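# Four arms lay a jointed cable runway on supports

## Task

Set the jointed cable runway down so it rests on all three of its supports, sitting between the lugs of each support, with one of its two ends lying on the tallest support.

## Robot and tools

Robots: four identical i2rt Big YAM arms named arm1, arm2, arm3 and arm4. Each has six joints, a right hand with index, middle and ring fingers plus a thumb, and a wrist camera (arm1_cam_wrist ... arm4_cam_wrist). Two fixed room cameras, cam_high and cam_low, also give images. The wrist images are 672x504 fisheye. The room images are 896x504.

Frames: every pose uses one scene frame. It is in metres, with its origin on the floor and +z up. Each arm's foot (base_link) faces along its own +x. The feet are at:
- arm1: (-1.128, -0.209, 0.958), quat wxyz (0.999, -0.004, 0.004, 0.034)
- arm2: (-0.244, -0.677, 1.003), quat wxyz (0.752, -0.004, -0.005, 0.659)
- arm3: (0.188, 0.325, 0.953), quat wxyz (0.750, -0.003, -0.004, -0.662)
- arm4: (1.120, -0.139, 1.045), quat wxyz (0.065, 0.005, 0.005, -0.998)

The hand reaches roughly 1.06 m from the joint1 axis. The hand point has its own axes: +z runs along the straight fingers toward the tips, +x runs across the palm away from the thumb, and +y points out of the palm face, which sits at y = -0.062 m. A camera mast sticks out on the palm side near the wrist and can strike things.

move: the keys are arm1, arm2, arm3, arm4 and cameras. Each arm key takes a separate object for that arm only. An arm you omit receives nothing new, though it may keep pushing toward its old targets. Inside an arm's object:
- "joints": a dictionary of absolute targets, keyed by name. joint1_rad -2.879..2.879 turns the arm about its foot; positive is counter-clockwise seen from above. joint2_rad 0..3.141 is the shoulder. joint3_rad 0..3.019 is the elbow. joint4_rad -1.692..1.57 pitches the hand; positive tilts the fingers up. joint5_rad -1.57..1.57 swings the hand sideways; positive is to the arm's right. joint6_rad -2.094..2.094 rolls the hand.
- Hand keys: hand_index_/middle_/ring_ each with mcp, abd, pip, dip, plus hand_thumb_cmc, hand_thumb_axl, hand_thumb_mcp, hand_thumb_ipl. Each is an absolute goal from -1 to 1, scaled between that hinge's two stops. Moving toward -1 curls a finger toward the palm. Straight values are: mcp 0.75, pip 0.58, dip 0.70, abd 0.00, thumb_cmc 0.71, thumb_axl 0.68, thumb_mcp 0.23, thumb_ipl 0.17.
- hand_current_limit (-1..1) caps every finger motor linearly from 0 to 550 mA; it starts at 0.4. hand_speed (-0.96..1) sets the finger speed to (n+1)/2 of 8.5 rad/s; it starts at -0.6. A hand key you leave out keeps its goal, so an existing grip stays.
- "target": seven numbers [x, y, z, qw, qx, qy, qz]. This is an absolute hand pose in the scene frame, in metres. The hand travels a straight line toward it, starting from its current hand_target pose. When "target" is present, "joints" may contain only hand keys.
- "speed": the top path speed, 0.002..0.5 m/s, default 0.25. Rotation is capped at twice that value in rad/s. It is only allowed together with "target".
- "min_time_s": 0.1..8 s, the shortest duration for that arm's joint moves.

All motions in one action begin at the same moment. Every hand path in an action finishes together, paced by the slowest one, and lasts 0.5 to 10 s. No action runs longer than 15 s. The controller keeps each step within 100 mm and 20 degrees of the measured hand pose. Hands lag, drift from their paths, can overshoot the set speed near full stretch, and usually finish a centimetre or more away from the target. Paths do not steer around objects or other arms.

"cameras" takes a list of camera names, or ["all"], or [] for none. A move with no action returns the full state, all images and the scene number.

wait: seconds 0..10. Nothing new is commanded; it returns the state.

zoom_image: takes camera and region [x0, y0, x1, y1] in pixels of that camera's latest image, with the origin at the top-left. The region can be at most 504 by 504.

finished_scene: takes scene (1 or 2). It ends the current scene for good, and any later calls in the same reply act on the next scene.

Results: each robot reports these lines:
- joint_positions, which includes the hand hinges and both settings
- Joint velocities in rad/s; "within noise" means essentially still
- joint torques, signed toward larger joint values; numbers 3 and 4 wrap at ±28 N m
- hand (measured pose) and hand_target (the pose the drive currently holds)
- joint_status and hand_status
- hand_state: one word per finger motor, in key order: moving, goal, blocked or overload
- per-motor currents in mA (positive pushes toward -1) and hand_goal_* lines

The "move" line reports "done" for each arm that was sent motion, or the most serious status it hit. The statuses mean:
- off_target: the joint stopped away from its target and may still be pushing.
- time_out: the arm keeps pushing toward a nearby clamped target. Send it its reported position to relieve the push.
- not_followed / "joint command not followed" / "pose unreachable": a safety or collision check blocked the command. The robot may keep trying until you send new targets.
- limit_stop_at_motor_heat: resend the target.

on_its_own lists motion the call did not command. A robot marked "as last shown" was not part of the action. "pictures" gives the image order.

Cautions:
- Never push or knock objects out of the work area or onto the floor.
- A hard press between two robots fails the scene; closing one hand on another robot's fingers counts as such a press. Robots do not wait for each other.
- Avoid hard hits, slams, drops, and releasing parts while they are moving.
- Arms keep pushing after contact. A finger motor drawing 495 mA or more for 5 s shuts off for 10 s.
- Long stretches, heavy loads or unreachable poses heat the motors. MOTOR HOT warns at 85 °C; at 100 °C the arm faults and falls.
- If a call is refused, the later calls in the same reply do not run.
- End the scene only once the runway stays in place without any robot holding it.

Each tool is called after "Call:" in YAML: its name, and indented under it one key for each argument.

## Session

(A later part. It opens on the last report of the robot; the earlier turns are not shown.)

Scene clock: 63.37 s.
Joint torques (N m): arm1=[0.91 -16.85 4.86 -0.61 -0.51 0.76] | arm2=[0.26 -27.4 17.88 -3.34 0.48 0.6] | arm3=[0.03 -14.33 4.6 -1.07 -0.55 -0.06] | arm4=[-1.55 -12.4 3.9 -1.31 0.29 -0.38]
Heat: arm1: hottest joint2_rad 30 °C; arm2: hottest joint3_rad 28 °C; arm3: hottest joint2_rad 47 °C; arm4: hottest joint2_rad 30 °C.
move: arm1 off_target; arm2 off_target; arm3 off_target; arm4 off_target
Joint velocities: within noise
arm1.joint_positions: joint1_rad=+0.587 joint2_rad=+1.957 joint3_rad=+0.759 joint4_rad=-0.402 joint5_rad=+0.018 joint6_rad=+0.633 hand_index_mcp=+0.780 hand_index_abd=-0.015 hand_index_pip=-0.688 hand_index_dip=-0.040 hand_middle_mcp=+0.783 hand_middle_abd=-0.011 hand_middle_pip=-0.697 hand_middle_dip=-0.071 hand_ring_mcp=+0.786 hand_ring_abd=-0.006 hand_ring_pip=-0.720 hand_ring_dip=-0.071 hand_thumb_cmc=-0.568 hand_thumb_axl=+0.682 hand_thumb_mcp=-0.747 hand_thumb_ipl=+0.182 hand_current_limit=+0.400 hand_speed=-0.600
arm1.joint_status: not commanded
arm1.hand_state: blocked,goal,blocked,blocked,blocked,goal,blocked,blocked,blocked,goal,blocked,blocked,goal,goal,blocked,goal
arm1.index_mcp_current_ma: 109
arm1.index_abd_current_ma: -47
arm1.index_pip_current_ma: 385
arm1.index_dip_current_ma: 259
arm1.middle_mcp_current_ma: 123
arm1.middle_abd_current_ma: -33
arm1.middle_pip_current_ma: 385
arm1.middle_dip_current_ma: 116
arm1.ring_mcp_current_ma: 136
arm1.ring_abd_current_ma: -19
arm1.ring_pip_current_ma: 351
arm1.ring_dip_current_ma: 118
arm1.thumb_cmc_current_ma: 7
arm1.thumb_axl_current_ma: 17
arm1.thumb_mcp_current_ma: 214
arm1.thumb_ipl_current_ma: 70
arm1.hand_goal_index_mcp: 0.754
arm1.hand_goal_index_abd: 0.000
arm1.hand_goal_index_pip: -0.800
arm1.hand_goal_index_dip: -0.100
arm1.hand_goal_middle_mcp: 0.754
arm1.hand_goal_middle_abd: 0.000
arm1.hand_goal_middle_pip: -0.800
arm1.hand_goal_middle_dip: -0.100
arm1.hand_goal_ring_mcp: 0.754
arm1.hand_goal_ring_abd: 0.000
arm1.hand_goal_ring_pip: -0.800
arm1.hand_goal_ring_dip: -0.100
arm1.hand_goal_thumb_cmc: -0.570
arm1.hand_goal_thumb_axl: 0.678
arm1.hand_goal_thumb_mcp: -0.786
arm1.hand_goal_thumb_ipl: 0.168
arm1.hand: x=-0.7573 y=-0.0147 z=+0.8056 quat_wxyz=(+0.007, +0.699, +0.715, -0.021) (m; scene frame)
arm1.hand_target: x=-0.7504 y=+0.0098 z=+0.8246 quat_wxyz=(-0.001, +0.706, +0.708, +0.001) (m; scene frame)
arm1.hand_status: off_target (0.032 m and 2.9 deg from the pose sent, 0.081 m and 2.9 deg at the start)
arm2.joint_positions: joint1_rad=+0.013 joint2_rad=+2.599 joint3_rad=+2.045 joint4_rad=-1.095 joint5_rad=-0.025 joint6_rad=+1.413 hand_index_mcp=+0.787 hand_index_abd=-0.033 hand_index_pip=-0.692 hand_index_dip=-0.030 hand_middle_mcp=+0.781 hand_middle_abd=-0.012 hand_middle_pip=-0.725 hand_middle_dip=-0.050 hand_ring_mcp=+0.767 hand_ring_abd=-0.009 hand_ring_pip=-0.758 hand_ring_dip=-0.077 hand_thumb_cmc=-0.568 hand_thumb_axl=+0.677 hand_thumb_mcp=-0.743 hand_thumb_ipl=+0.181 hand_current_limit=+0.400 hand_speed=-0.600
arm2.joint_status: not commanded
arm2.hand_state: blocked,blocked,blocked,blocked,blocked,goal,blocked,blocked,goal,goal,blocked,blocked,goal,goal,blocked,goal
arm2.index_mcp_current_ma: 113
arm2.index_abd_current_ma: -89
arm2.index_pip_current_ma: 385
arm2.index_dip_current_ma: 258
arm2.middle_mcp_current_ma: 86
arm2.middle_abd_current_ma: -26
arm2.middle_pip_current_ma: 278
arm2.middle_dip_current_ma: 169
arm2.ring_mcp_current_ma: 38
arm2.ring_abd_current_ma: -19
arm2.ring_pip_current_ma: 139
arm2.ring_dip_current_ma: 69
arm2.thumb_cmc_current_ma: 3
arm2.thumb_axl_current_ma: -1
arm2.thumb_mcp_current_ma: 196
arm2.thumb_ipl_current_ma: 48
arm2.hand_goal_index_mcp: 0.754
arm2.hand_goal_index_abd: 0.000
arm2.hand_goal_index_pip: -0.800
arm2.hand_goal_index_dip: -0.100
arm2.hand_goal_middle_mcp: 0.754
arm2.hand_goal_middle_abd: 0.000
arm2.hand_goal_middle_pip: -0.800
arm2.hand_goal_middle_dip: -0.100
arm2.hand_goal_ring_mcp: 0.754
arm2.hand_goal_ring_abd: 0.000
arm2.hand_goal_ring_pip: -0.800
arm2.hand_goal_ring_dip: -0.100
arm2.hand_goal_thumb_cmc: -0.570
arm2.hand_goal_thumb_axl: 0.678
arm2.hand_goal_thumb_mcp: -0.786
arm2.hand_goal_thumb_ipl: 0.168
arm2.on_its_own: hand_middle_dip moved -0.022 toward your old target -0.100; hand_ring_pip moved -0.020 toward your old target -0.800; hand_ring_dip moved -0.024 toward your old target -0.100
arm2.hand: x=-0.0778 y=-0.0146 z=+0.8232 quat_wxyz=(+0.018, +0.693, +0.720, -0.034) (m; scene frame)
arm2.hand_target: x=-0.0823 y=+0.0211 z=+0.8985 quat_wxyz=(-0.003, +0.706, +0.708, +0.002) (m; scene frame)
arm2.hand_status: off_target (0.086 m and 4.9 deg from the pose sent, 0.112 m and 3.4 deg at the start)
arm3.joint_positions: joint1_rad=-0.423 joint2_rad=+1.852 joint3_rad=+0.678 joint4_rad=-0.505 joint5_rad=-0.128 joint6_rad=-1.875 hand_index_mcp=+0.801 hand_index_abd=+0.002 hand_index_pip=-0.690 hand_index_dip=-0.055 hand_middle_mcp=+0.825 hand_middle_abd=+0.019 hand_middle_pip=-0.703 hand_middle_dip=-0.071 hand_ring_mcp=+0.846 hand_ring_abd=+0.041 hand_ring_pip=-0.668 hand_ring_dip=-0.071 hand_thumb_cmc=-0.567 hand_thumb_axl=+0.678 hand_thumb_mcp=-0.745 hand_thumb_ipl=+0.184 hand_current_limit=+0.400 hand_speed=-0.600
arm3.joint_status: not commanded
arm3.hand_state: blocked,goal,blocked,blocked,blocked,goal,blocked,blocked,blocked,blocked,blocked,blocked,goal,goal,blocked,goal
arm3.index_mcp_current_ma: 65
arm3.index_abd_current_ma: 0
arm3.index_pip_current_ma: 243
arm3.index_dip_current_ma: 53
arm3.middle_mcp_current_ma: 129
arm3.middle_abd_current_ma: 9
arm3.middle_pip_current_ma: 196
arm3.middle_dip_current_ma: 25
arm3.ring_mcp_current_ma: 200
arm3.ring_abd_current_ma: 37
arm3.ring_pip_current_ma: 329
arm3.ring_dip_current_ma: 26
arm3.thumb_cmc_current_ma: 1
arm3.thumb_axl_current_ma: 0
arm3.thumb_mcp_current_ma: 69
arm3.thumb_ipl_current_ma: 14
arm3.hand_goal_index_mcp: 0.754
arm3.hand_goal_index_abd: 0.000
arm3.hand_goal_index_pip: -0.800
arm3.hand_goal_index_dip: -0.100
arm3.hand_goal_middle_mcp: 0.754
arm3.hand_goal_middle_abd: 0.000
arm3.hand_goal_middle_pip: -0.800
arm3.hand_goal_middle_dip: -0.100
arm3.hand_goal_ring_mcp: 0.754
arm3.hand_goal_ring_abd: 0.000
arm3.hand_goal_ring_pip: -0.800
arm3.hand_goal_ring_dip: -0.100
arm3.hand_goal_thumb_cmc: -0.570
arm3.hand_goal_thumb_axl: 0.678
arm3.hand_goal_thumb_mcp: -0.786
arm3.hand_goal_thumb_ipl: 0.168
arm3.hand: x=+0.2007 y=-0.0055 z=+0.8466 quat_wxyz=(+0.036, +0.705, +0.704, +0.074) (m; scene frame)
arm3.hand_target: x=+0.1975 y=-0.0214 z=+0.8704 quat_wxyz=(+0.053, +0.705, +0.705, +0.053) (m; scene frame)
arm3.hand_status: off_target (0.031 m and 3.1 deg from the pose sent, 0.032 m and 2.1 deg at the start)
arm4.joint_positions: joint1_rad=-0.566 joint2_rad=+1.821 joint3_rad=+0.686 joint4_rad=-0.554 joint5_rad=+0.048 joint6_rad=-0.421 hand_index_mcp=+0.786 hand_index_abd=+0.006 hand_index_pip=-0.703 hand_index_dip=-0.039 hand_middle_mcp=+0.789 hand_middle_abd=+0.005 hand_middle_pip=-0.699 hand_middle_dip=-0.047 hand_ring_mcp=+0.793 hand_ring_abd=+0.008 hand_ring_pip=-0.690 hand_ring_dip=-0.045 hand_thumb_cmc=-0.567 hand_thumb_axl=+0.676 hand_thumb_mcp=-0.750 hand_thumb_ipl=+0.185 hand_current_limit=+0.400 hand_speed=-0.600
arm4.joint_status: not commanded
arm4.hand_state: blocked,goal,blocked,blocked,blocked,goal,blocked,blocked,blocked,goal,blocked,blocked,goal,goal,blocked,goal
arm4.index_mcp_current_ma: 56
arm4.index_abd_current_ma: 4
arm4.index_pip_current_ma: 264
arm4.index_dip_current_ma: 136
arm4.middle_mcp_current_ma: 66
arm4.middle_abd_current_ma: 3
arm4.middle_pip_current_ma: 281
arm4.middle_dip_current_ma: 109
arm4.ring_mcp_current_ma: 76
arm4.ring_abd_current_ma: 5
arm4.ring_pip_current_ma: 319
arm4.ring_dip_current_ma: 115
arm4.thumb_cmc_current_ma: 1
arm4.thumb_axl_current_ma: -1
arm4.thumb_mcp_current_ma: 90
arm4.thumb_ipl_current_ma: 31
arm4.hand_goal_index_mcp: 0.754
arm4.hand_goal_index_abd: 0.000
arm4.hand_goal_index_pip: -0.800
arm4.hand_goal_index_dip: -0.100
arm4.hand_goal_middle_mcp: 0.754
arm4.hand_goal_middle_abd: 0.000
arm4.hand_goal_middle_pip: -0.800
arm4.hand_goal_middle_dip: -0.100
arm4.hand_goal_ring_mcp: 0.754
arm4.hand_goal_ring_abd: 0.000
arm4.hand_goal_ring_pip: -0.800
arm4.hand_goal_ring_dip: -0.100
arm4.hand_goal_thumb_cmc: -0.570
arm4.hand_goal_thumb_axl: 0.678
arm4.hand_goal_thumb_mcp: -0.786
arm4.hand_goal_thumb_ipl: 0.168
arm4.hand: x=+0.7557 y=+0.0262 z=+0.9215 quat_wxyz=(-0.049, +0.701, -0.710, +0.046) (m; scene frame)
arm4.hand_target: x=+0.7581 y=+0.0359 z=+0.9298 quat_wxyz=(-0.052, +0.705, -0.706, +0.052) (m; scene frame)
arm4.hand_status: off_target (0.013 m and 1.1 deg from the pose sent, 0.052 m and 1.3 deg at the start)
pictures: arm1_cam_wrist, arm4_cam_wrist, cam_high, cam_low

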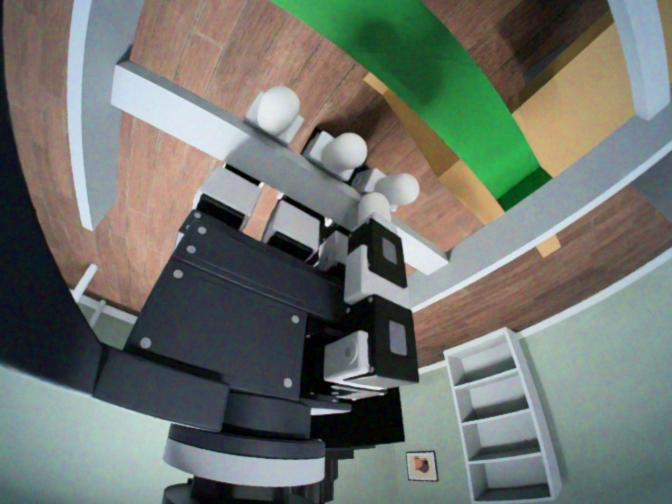

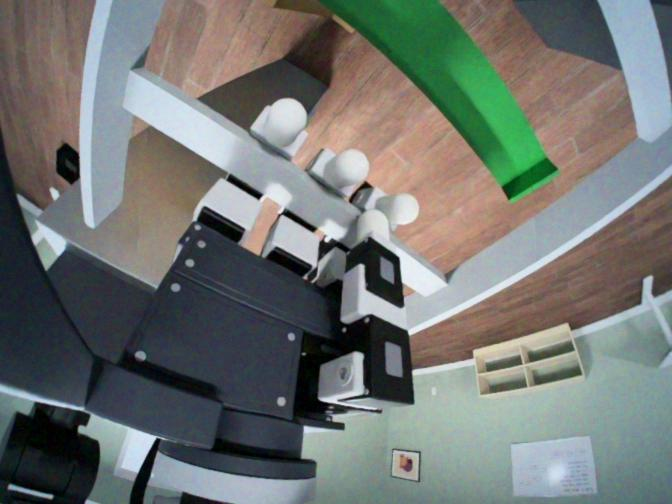

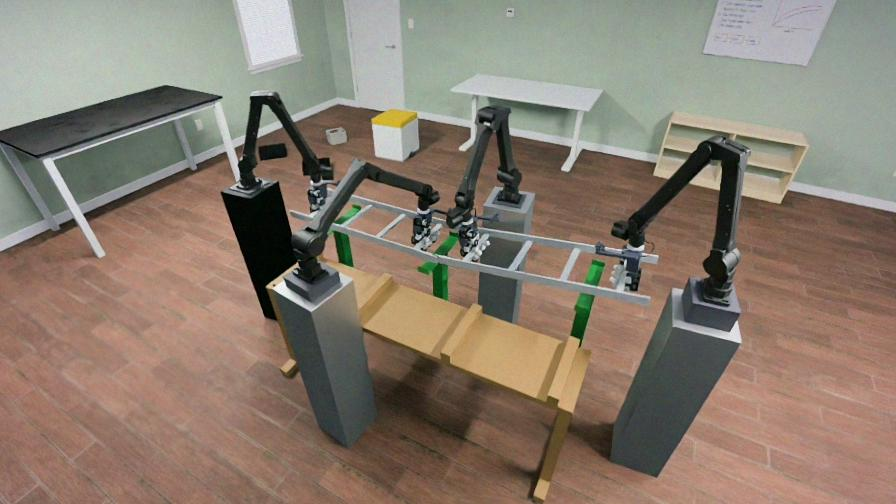

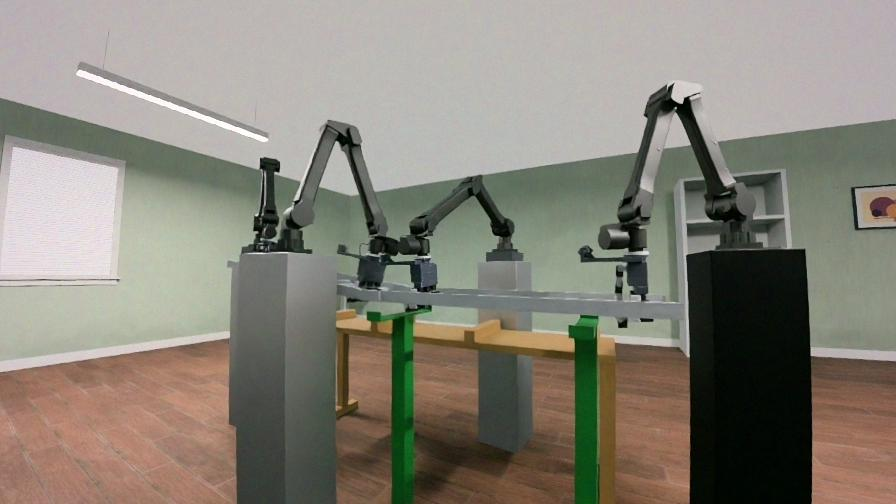

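Call:
move:
  arm1: {"target": [-0.75, 0.010, 0.810, 0, 0.7071, 0.7071, 0], "speed": 0.04}
  arm2: {"target": [-0.082, 0.025, 0.870, 0, 0.7071, 0.7071, 0], "speed": 0.04}
  arm3: {"target": [0.197, -0.029, 0.842, 0.0524, 0.7052, 0.7052, 0.0524], "speed": 0.04}
  arm4: {"target": [0.758, 0.037, 0.901, -0.0524, 0.7052, -0.7052, 0.0524], "speed": 0.04}
  cameras: ["cam_low", "cam_high", "arm1_cam_wrist", "arm2_cam_wrist", "arm4_cam_wrist"]

Call:
zoom_image:
  camera: "cam_low"
  region: [550, 270, 650, 350]

Call:
zoom_image:
  camera: "cam_low"
  region: [350, 270, 450, 350]

Call:
zoom_image:
  camera: "cam_high"
  region: [560, 240, 640, 320]

Call:
zoom_image:
  camera: "cam_high"
  region: [400, 220, 480, 300]

Scene clock: 65.23 s.
Joint torques (N m): arm1=[0.85 -17.2 4.07 0.38 -0.61 0.76] | arm2=[0.09 -26.81 16.66 -2.14 0.47 0.59] | arm3=[0.38 -12.22 5.76 -1.07 -0.74 -0.01] | arm4=[-1.49 -12.75 2.8 -0.61 0.56 -0.35]
Heat: arm1: hottest joint2_rad 30 °C; arm2: hottest joint3_rad 28 °C; arm3: hottest joint2_rad 46 °C; arm4: hottest joint2_rad 30 °C.
move: arm1 off_target; arm2 off_target; arm3 off_target; arm4 off_target
Joint velocities: within noise
arm1.joint_positions: joint1_rad=+0.587 joint2_rad=+2.001 joint3_rad=+0.769 joint4_rad=-0.386 joint5_rad=+0.020 joint6_rad=+0.633 hand_index_mcp=+0.779 hand_index_abd=-0.015 hand_index_pip=-0.687 hand_index_dip=-0.040 hand_middle_mcp=+0.782 hand_middle_abd=-0.011 hand_middle_pip=-0.697 hand_middle_dip=-0.071 hand_ring_mcp=+0.784 hand_ring_abd=-0.008 hand_ring_pip=-0.720 hand_ring_dip=-0.071 hand_thumb_cmc=-0.568 hand_thumb_axl=+0.682 hand_thumb_mcp=-0.747 hand_thumb_ipl=+0.182 hand_current_limit=+0.400 hand_speed=-0.600
arm1.joint_status: not commanded
arm1.hand_state: blocked,goal,blocked,blocked,blocked,goal,blocked,blocked,blocked,goal,blocked,blocked,goal,goal,blocked,goal
arm1.index_mcp_current_ma: 104
arm1.index_abd_current_ma: -47
arm1.index_pip_current_ma: 385
arm1.index_dip_current_ma: 259
arm1.middle_mcp_current_ma: 116
arm1.middle_abd_current_ma: -33
arm1.middle_pip_current_ma: 385
arm1.middle_dip_current_ma: 116
arm1.ring_mcp_current_ma: 129
arm1.ring_abd_current_ma: -23
arm1.ring_pip_current_ma: 351
arm1.ring_dip_current_ma: 118
arm1.thumb_cmc_current_ma: 7
arm1.thumb_axl_current_ma: 17
arm1.thumb_mcp_current_ma: 214
arm1.thumb_ipl_current_ma: 72
arm1.hand_goal_index_mcp: 0.754
arm1.hand_goal_index_abd: 0.000
arm1.hand_goal_index_pip: -0.800
arm1.hand_goal_index_dip: -0.100
arm1.hand_goal_middle_mcp: 0.754
arm1.hand_goal_middle_abd: 0.000
arm1.hand_goal_middle_pip: -0.800
arm1.hand_goal_middle_dip: -0.100
arm1.hand_goal_ring_mcp: 0.754
arm1.hand_goal_ring_abd: 0.000
arm1.hand_goal_ring_pip: -0.800
arm1.hand_goal_ring_dip: -0.100
arm1.hand_goal_thumb_cmc: -0.570
arm1.hand_goal_thumb_axl: 0.678
arm1.hand_goal_thumb_mcp: -0.786
arm1.hand_goal_thumb_ipl: 0.168
arm1.hand: x=-0.7591 y=-0.0166 z=+0.7909 quat_wxyz=(+0.007, +0.699, +0.715, -0.030) (m; scene frame)
arm1.hand_target: x=-0.7505 y=+0.0097 z=+0.8096 quat_wxyz=(-0.001, +0.706, +0.708, +0.000) (m; scene frame)
arm1.hand_status: off_target (0.034 m and 3.8 deg from the pose sent, 0.026 m and 2.9 deg at the start)
arm2.joint_positions: joint1_rad=+0.016 joint2_rad=+2.637 joint3_rad=+2.062 joint4_rad=-1.085 joint5_rad=-0.026 joint6_rad=+1.415 hand_index_mcp=+0.787 hand_index_abd=-0.033 hand_index_pip=-0.690 hand_index_dip=-0.033 hand_middle_mcp=+0.781 hand_middle_abd=-0.012 hand_middle_pip=-0.725 hand_middle_dip=-0.053 hand_ring_mcp=+0.767 hand_ring_abd=-0.009 hand_ring_pip=-0.758 hand_ring_dip=-0.078 hand_thumb_cmc=-0.568 hand_thumb_axl=+0.677 hand_thumb_mcp=-0.743 hand_thumb_ipl=+0.181 hand_current_limit=+0.400 hand_speed=-0.600
arm2.joint_status: not commanded
arm2.hand_state: blocked,blocked,blocked,blocked,blocked,goal,blocked,blocked,goal,goal,blocked,blocked,goal,goal,blocked,goal
arm2.index_mcp_current_ma: 113
arm2.index_abd_current_ma: -89
arm2.index_pip_current_ma: 385
arm2.index_dip_current_ma: 241
arm2.middle_mcp_current_ma: 86
arm2.middle_abd_current_ma: -26
arm2.middle_pip_current_ma: 278
arm2.middle_dip_current_ma: 160
arm2.ring_mcp_current_ma: 38
arm2.ring_abd_current_ma: -19
arm2.ring_pip_current_ma: 139
arm2.ring_dip_current_ma: 64
arm2.thumb_cmc_current_ma: 3
arm2.thumb_axl_current_ma: -1
arm2.thumb_mcp_current_ma: 196
arm2.thumb_ipl_current_ma: 48
arm2.hand_goal_index_mcp: 0.754
arm2.hand_goal_index_abd: 0.000
arm2.hand_goal_index_pip: -0.800
arm2.hand_goal_index_dip: -0.100
arm2.hand_goal_middle_mcp: 0.754
arm2.hand_goal_middle_abd: 0.000
arm2.hand_goal_middle_pip: -0.800
arm2.hand_goal_middle_dip: -0.100
arm2.hand_goal_ring_mcp: 0.754
arm2.hand_goal_ring_abd: 0.000
arm2.hand_goal_ring_pip: -0.800
arm2.hand_goal_ring_dip: -0.100
arm2.hand_goal_thumb_cmc: -0.570
arm2.hand_goal_thumb_axl: 0.678
arm2.hand_goal_thumb_mcp: -0.786
arm2.hand_goal_thumb_ipl: 0.168
arm2.hand: x=-0.0795 y=-0.0164 z=+0.8033 quat_wxyz=(+0.021, +0.693, +0.719, -0.039) (m; scene frame)
arm2.hand_target: x=-0.0826 y=+0.0213 z=+0.8693 quat_wxyz=(-0.002, +0.707, +0.708, +0.001) (m; scene frame)
arm2.hand_status: off_target (0.079 m and 5.5 deg from the pose sent, 0.061 m and 5.0 deg at the start)
arm3.joint_positions: joint1_rad=-0.423 joint2_rad=+1.915 joint3_rad=+0.675 joint4_rad=-0.424 joint5_rad=-0.122 joint6_rad=-1.875 hand_index_mcp=+0.801 hand_index_abd=+0.003 hand_index_pip=-0.690 hand_index_dip=-0.055 hand_middle_mcp=+0.825 hand_middle_abd=+0.019 hand_middle_pip=-0.703 hand_middle_dip=-0.071 hand_ring_mcp=+0.846 hand_ring_abd=+0.041 hand_ring_pip=-0.668 hand_ring_dip=-0.071 hand_thumb_cmc=-0.567 hand_thumb_axl=+0.678 hand_thumb_mcp=-0.745 hand_thumb_ipl=+0.184 hand_current_limit=+0.400 hand_speed=-0.600
arm3.joint_status: not commanded
arm3.hand_state: blocked,goal,blocked,blocked,blocked,goal,blocked,blocked,blocked,blocked,blocked,blocked,goal,goal,blocked,goal
arm3.index_mcp_current_ma: 65
arm3.index_abd_current_ma: 1
arm3.index_pip_current_ma: 243
arm3.index_dip_current_ma: 53
arm3.middle_mcp_current_ma: 129
arm3.middle_abd_current_ma: 9
arm3.middle_pip_current_ma: 196
arm3.middle_dip_current_ma: 25
arm3.ring_mcp_current_ma: 200
arm3.ring_abd_current_ma: 37
arm3.ring_pip_current_ma: 329
arm3.ring_dip_current_ma: 26
arm3.thumb_cmc_current_ma: 1
arm3.thumb_axl_current_ma: 0
arm3.thumb_mcp_current_ma: 69
arm3.thumb_ipl_current_ma: 14
arm3.hand_goal_index_mcp: 0.754
arm3.hand_goal_index_abd: 0.000
arm3.hand_goal_index_pip: -0.800
arm3.hand_goal_index_dip: -0.100
arm3.hand_goal_middle_mcp: 0.754
arm3.hand_goal_middle_abd: 0.000
arm3.hand_goal_middle_pip: -0.800
arm3.hand_goal_middle_dip: -0.100
arm3.hand_goal_ring_mcp: 0.754
arm3.hand_goal_ring_abd: 0.000
arm3.hand_goal_ring_pip: -0.800
arm3.hand_goal_ring_dip: -0.100
arm3.hand_goal_thumb_cmc: -0.570
arm3.hand_goal_thumb_axl: 0.678
arm3.hand_goal_thumb_mcp: -0.786
arm3.hand_goal_thumb_ipl: 0.168
arm3.hand: x=+0.1995 y=-0.0065 z=+0.8251 quat_wxyz=(+0.037, +0.705, +0.705, +0.067) (m; scene frame)
arm3.hand_target: x=+0.1972 y=-0.0284 z=+0.8418 quat_wxyz=(+0.053, +0.705, +0.705, +0.052) (m; scene frame)
arm3.hand_status: off_target (0.028 m and 2.4 deg from the pose sent, 0.024 m and 3.1 deg at the start)
arm4.joint_positions: joint1_rad=-0.567 joint2_rad=+1.909 joint3_rad=+0.697 joint4_rad=-0.485 joint5_rad=+0.042 joint6_rad=-0.425 hand_index_mcp=+0.786 hand_index_abd=+0.006 hand_index_pip=-0.703 hand_index_dip=-0.039 hand_middle_mcp=+0.787 hand_middle_abd=+0.005 hand_middle_pip=-0.699 hand_middle_dip=-0.047 hand_ring_mcp=+0.788 hand_ring_abd=+0.008 hand_ring_pip=-0.690 hand_ring_dip=-0.045 hand_thumb_cmc=-0.567 hand_thumb_axl=+0.676 hand_thumb_mcp=-0.750 hand_thumb_ipl=+0.185 hand_current_limit=+0.400 hand_speed=-0.600
arm4.joint_status: not commanded
arm4.hand_state: blocked,goal,blocked,blocked,blocked,goal,blocked,blocked,blocked,goal,blocked,blocked,goal,goal,blocked,goal
arm4.index_mcp_current_ma: 56
arm4.index_abd_current_ma: 4
arm4.index_pip_current_ma: 264
arm4.index_dip_current_ma: 136
arm4.middle_mcp_current_ma: 60
arm4.middle_abd_current_ma: 3
arm4.middle_pip_current_ma: 281
arm4.middle_dip_current_ma: 109
arm4.ring_mcp_current_ma: 61
arm4.ring_abd_current_ma: 5
arm4.ring_pip_current_ma: 319
arm4.ring_dip_current_ma: 115
arm4.thumb_cmc_current_ma: 1
arm4.thumb_axl_current_ma: -1
arm4.thumb_mcp_current_ma: 90
arm4.thumb_ipl_current_ma: 31
arm4.hand_goal_index_mcp: 0.754
arm4.hand_goal_index_abd: 0.000
arm4.hand_goal_index_pip: -0.800
arm4.hand_goal_index_dip: -0.100
arm4.hand_goal_middle_mcp: 0.754
arm4.hand_goal_middle_abd: 0.000
arm4.hand_goal_middle_pip: -0.800
arm4.hand_goal_middle_dip: -0.100
arm4.hand_goal_ring_mcp: 0.754
arm4.hand_goal_ring_abd: 0.000
arm4.hand_goal_ring_pip: -0.800
arm4.hand_goal_ring_dip: -0.100
arm4.hand_goal_thumb_cmc: -0.570
arm4.hand_goal_thumb_axl: 0.678
arm4.hand_goal_thumb_mcp: -0.786
arm4.hand_goal_thumb_ipl: 0.168
arm4.hand: x=+0.7548 y=+0.0258 z=+0.8942 quat_wxyz=(-0.048, +0.702, -0.709, +0.051) (m; scene frame)
arm4.hand_target: x=+0.7580 y=+0.0368 z=+0.9008 quat_wxyz=(-0.052, +0.705, -0.706, +0.052) (m; scene frame)
arm4.hand_status: off_target (0.013 m and 0.8 deg from the pose sent, 0.023 m and 1.1 deg at the start)
pictures: arm1_cam_wrist, arm2_cam_wrist, arm4_cam_wrist, cam_high, cam_low

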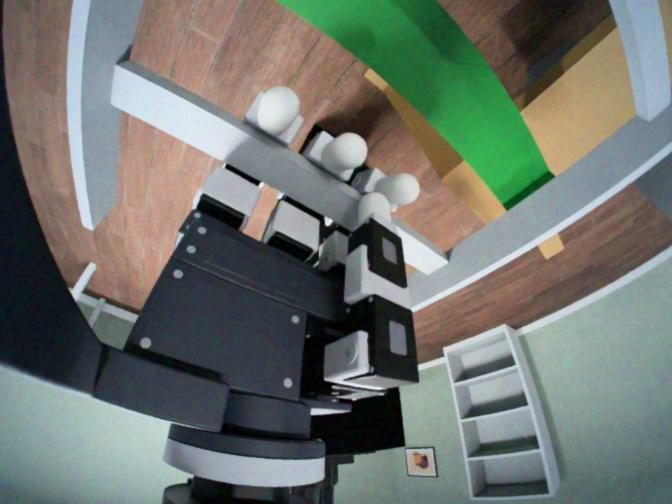

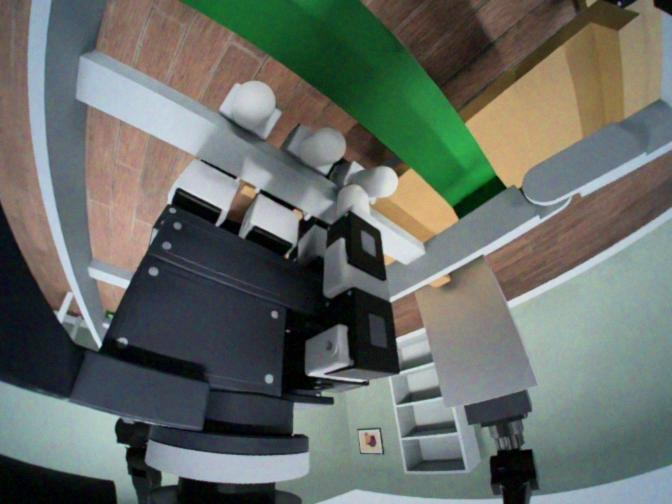

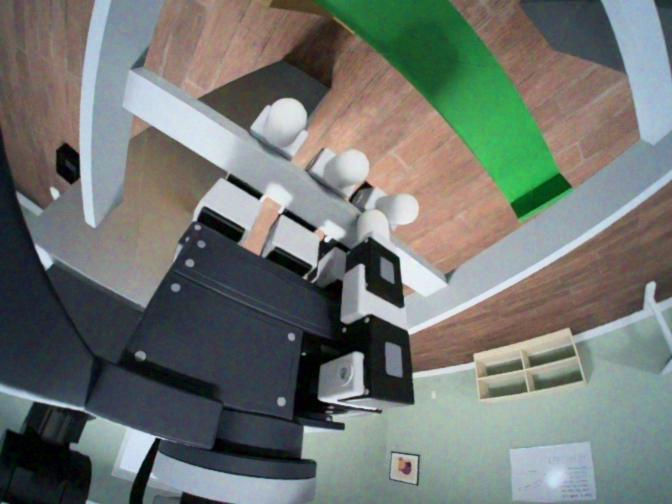

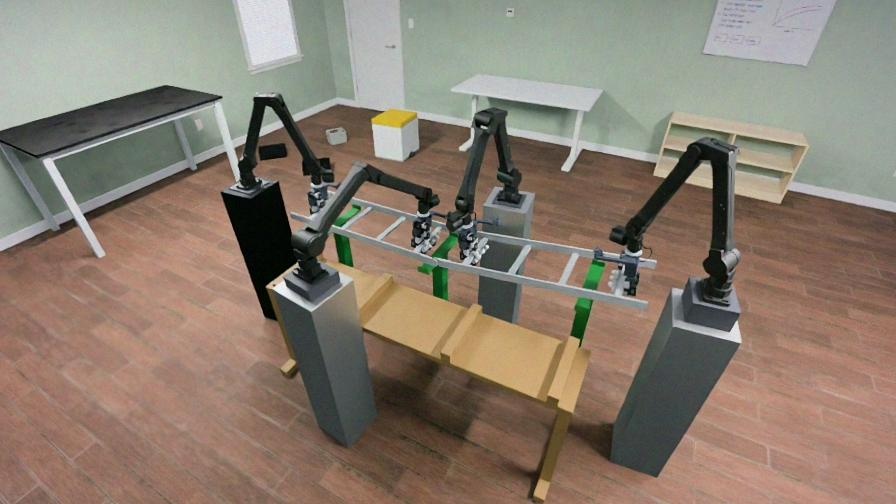

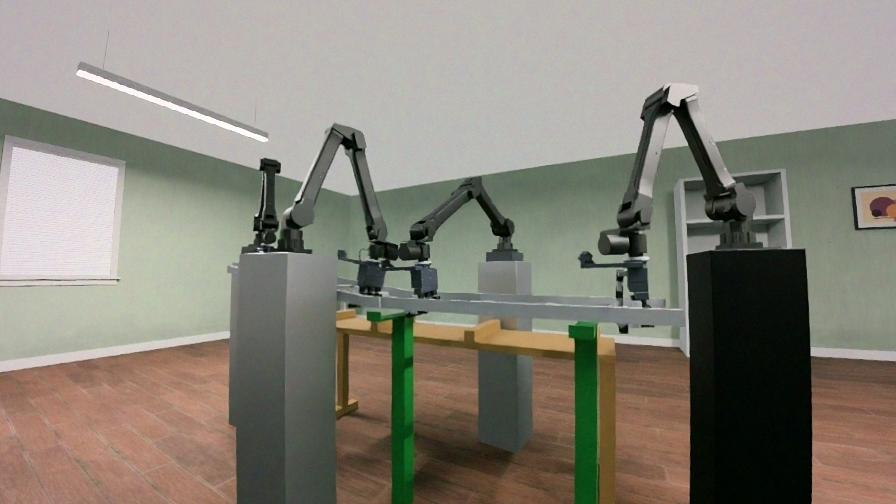

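Scaled by 5.040 from the camera's 896x504 image, which has a finer 1280x720 frame.

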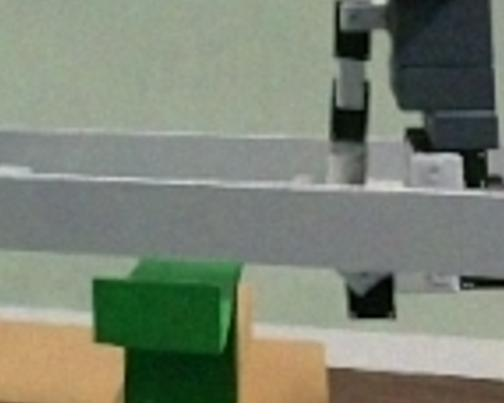

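Scaled by 5.040 from the camera's 896x504 image, which has a finer 1280x720 frame.

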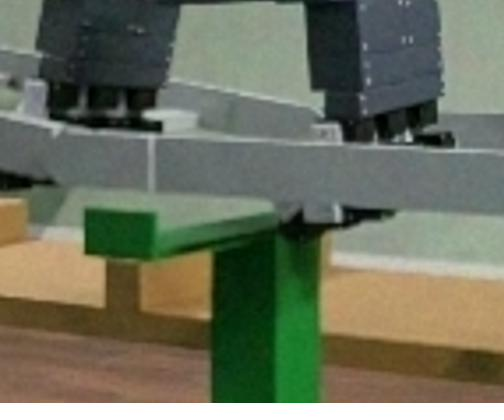

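Scaled by 6.300 from the camera's 896x504 image, which has a finer 1280x720 frame.

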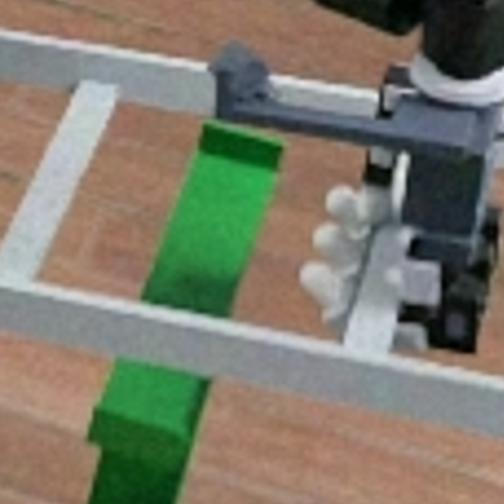

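Scaled by 6.300 from the camera's 896x504 image, which has a finer 1280x720 frame.

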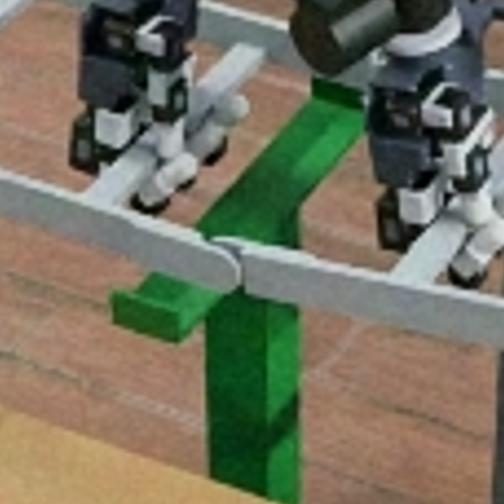

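Call:
zoom_image:
  camera: "cam_low"
  region: [560, 305, 620, 345]

Call:
zoom_image:
  camera: "cam_low"
  region: [360, 295, 420, 335]

Call:
zoom_image:
  camera: "cam_high"
  region: [415, 255, 465, 300]

Call:
zoom_image:
  camera: "cam_high"
  region: [565, 285, 615, 325]

Call:
zoom_image:
  camera: "arm4_cam_wrist"
  region: [400, 80, 650, 260]

Call:
zoom_image:
  camera: "arm1_cam_wrist"
  region: [400, 80, 650, 260]

Call:
zoom_image:
  camera: "arm2_cam_wrist"
  region: [380, 80, 630, 260]

Scaled by 8.400 from the camera's 896x504 image, which has a finer 1280x720 frame.

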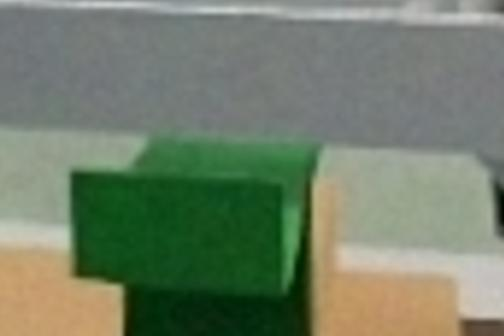

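Scaled by 8.400 from the camera's 896x504 image, which has a finer 1280x720 frame.

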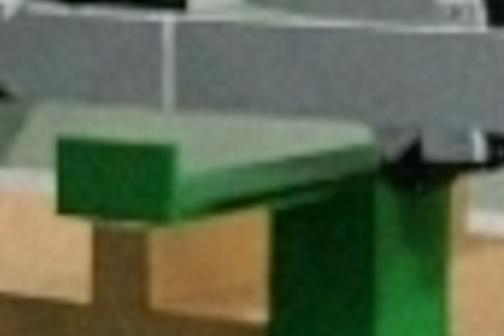

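Scaled by 10.080 from the camera's 896x504 image, which has a finer 1280x720 frame.

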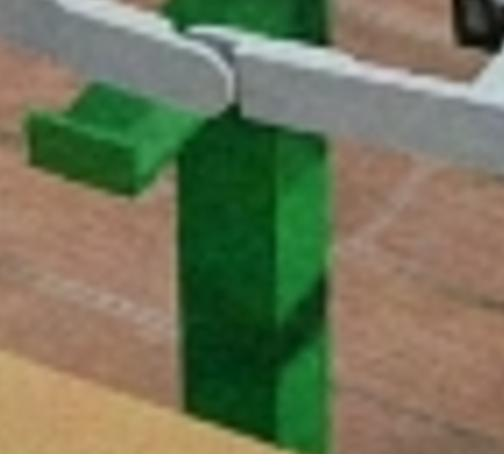

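Scaled by 10.080 from the camera's 896x504 image, which has a finer 1280x720 frame.

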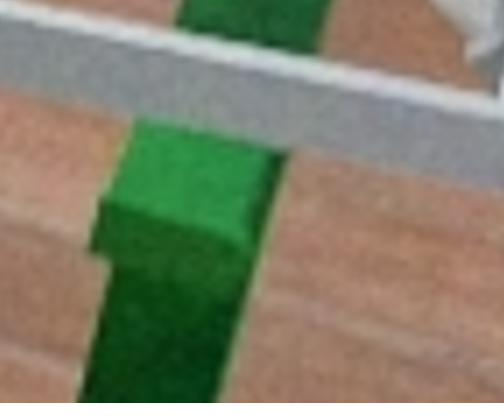

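Scaled by 2.016 from the camera's 672x504 image, which has a finer 960x720 frame.

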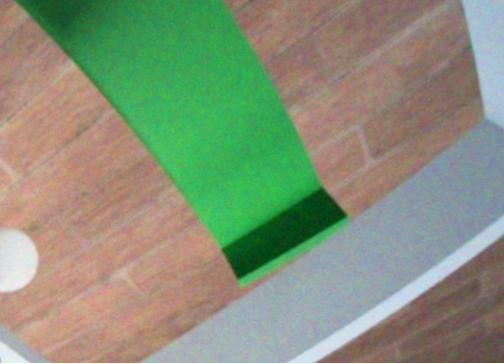

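Scaled by 2.016 from the camera's 672x504 image, which has a finer 960x720 frame.

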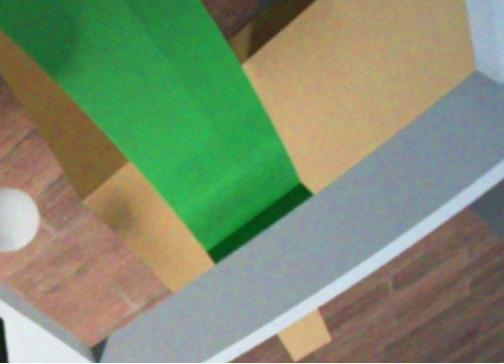

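Scaled by 2.016 from the camera's 672x504 image, which has a finer 960x720 frame.

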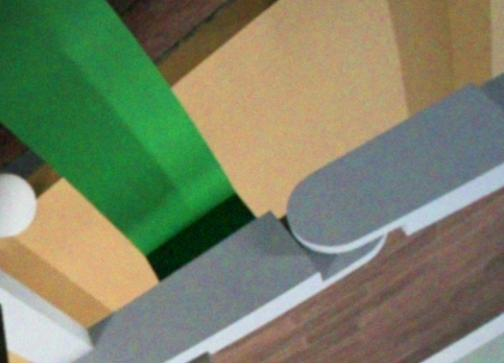

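Call:
zoom_image:
  camera: "cam_high"
  region: [440, 220, 470, 250]

Call:
zoom_image:
  camera: "cam_high"
  region: [585, 245, 615, 275]

Call:
zoom_image:
  camera: "cam_high"
  region: [320, 195, 370, 245]

Scaled by 16.800 from the camera's 896x504 image, which has a finer 1280x720 frame.

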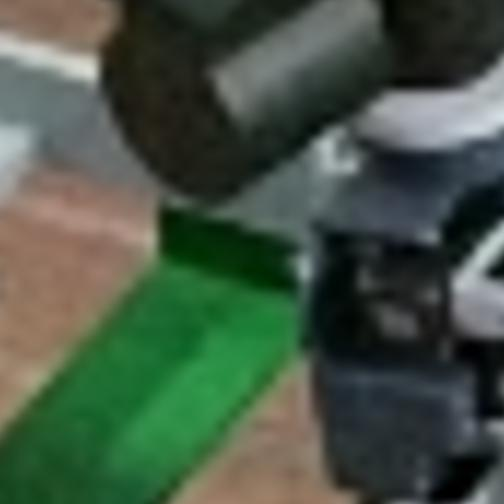

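Scaled by 16.800 from the camera's 896x504 image, which has a finer 1280x720 frame.

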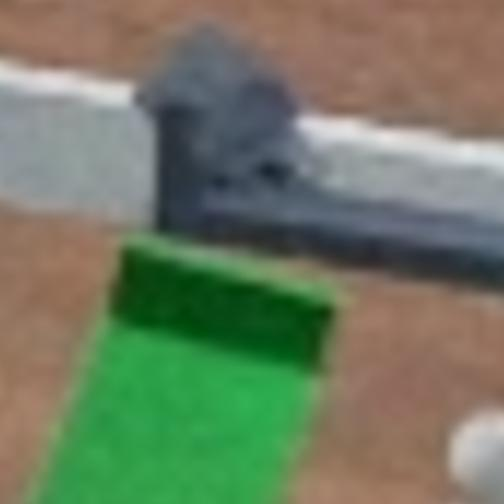

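Scaled by 10.080 from the camera's 896x504 image, which has a finer 1280x720 frame.

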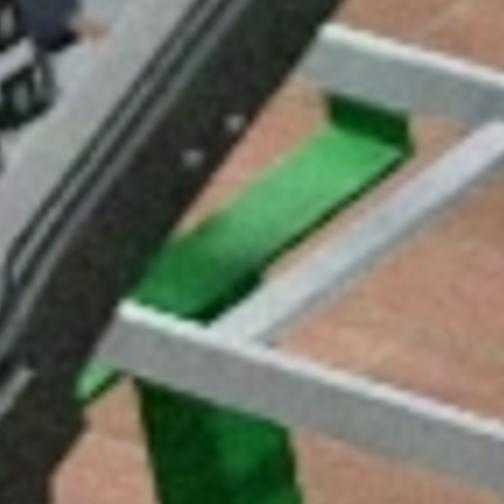

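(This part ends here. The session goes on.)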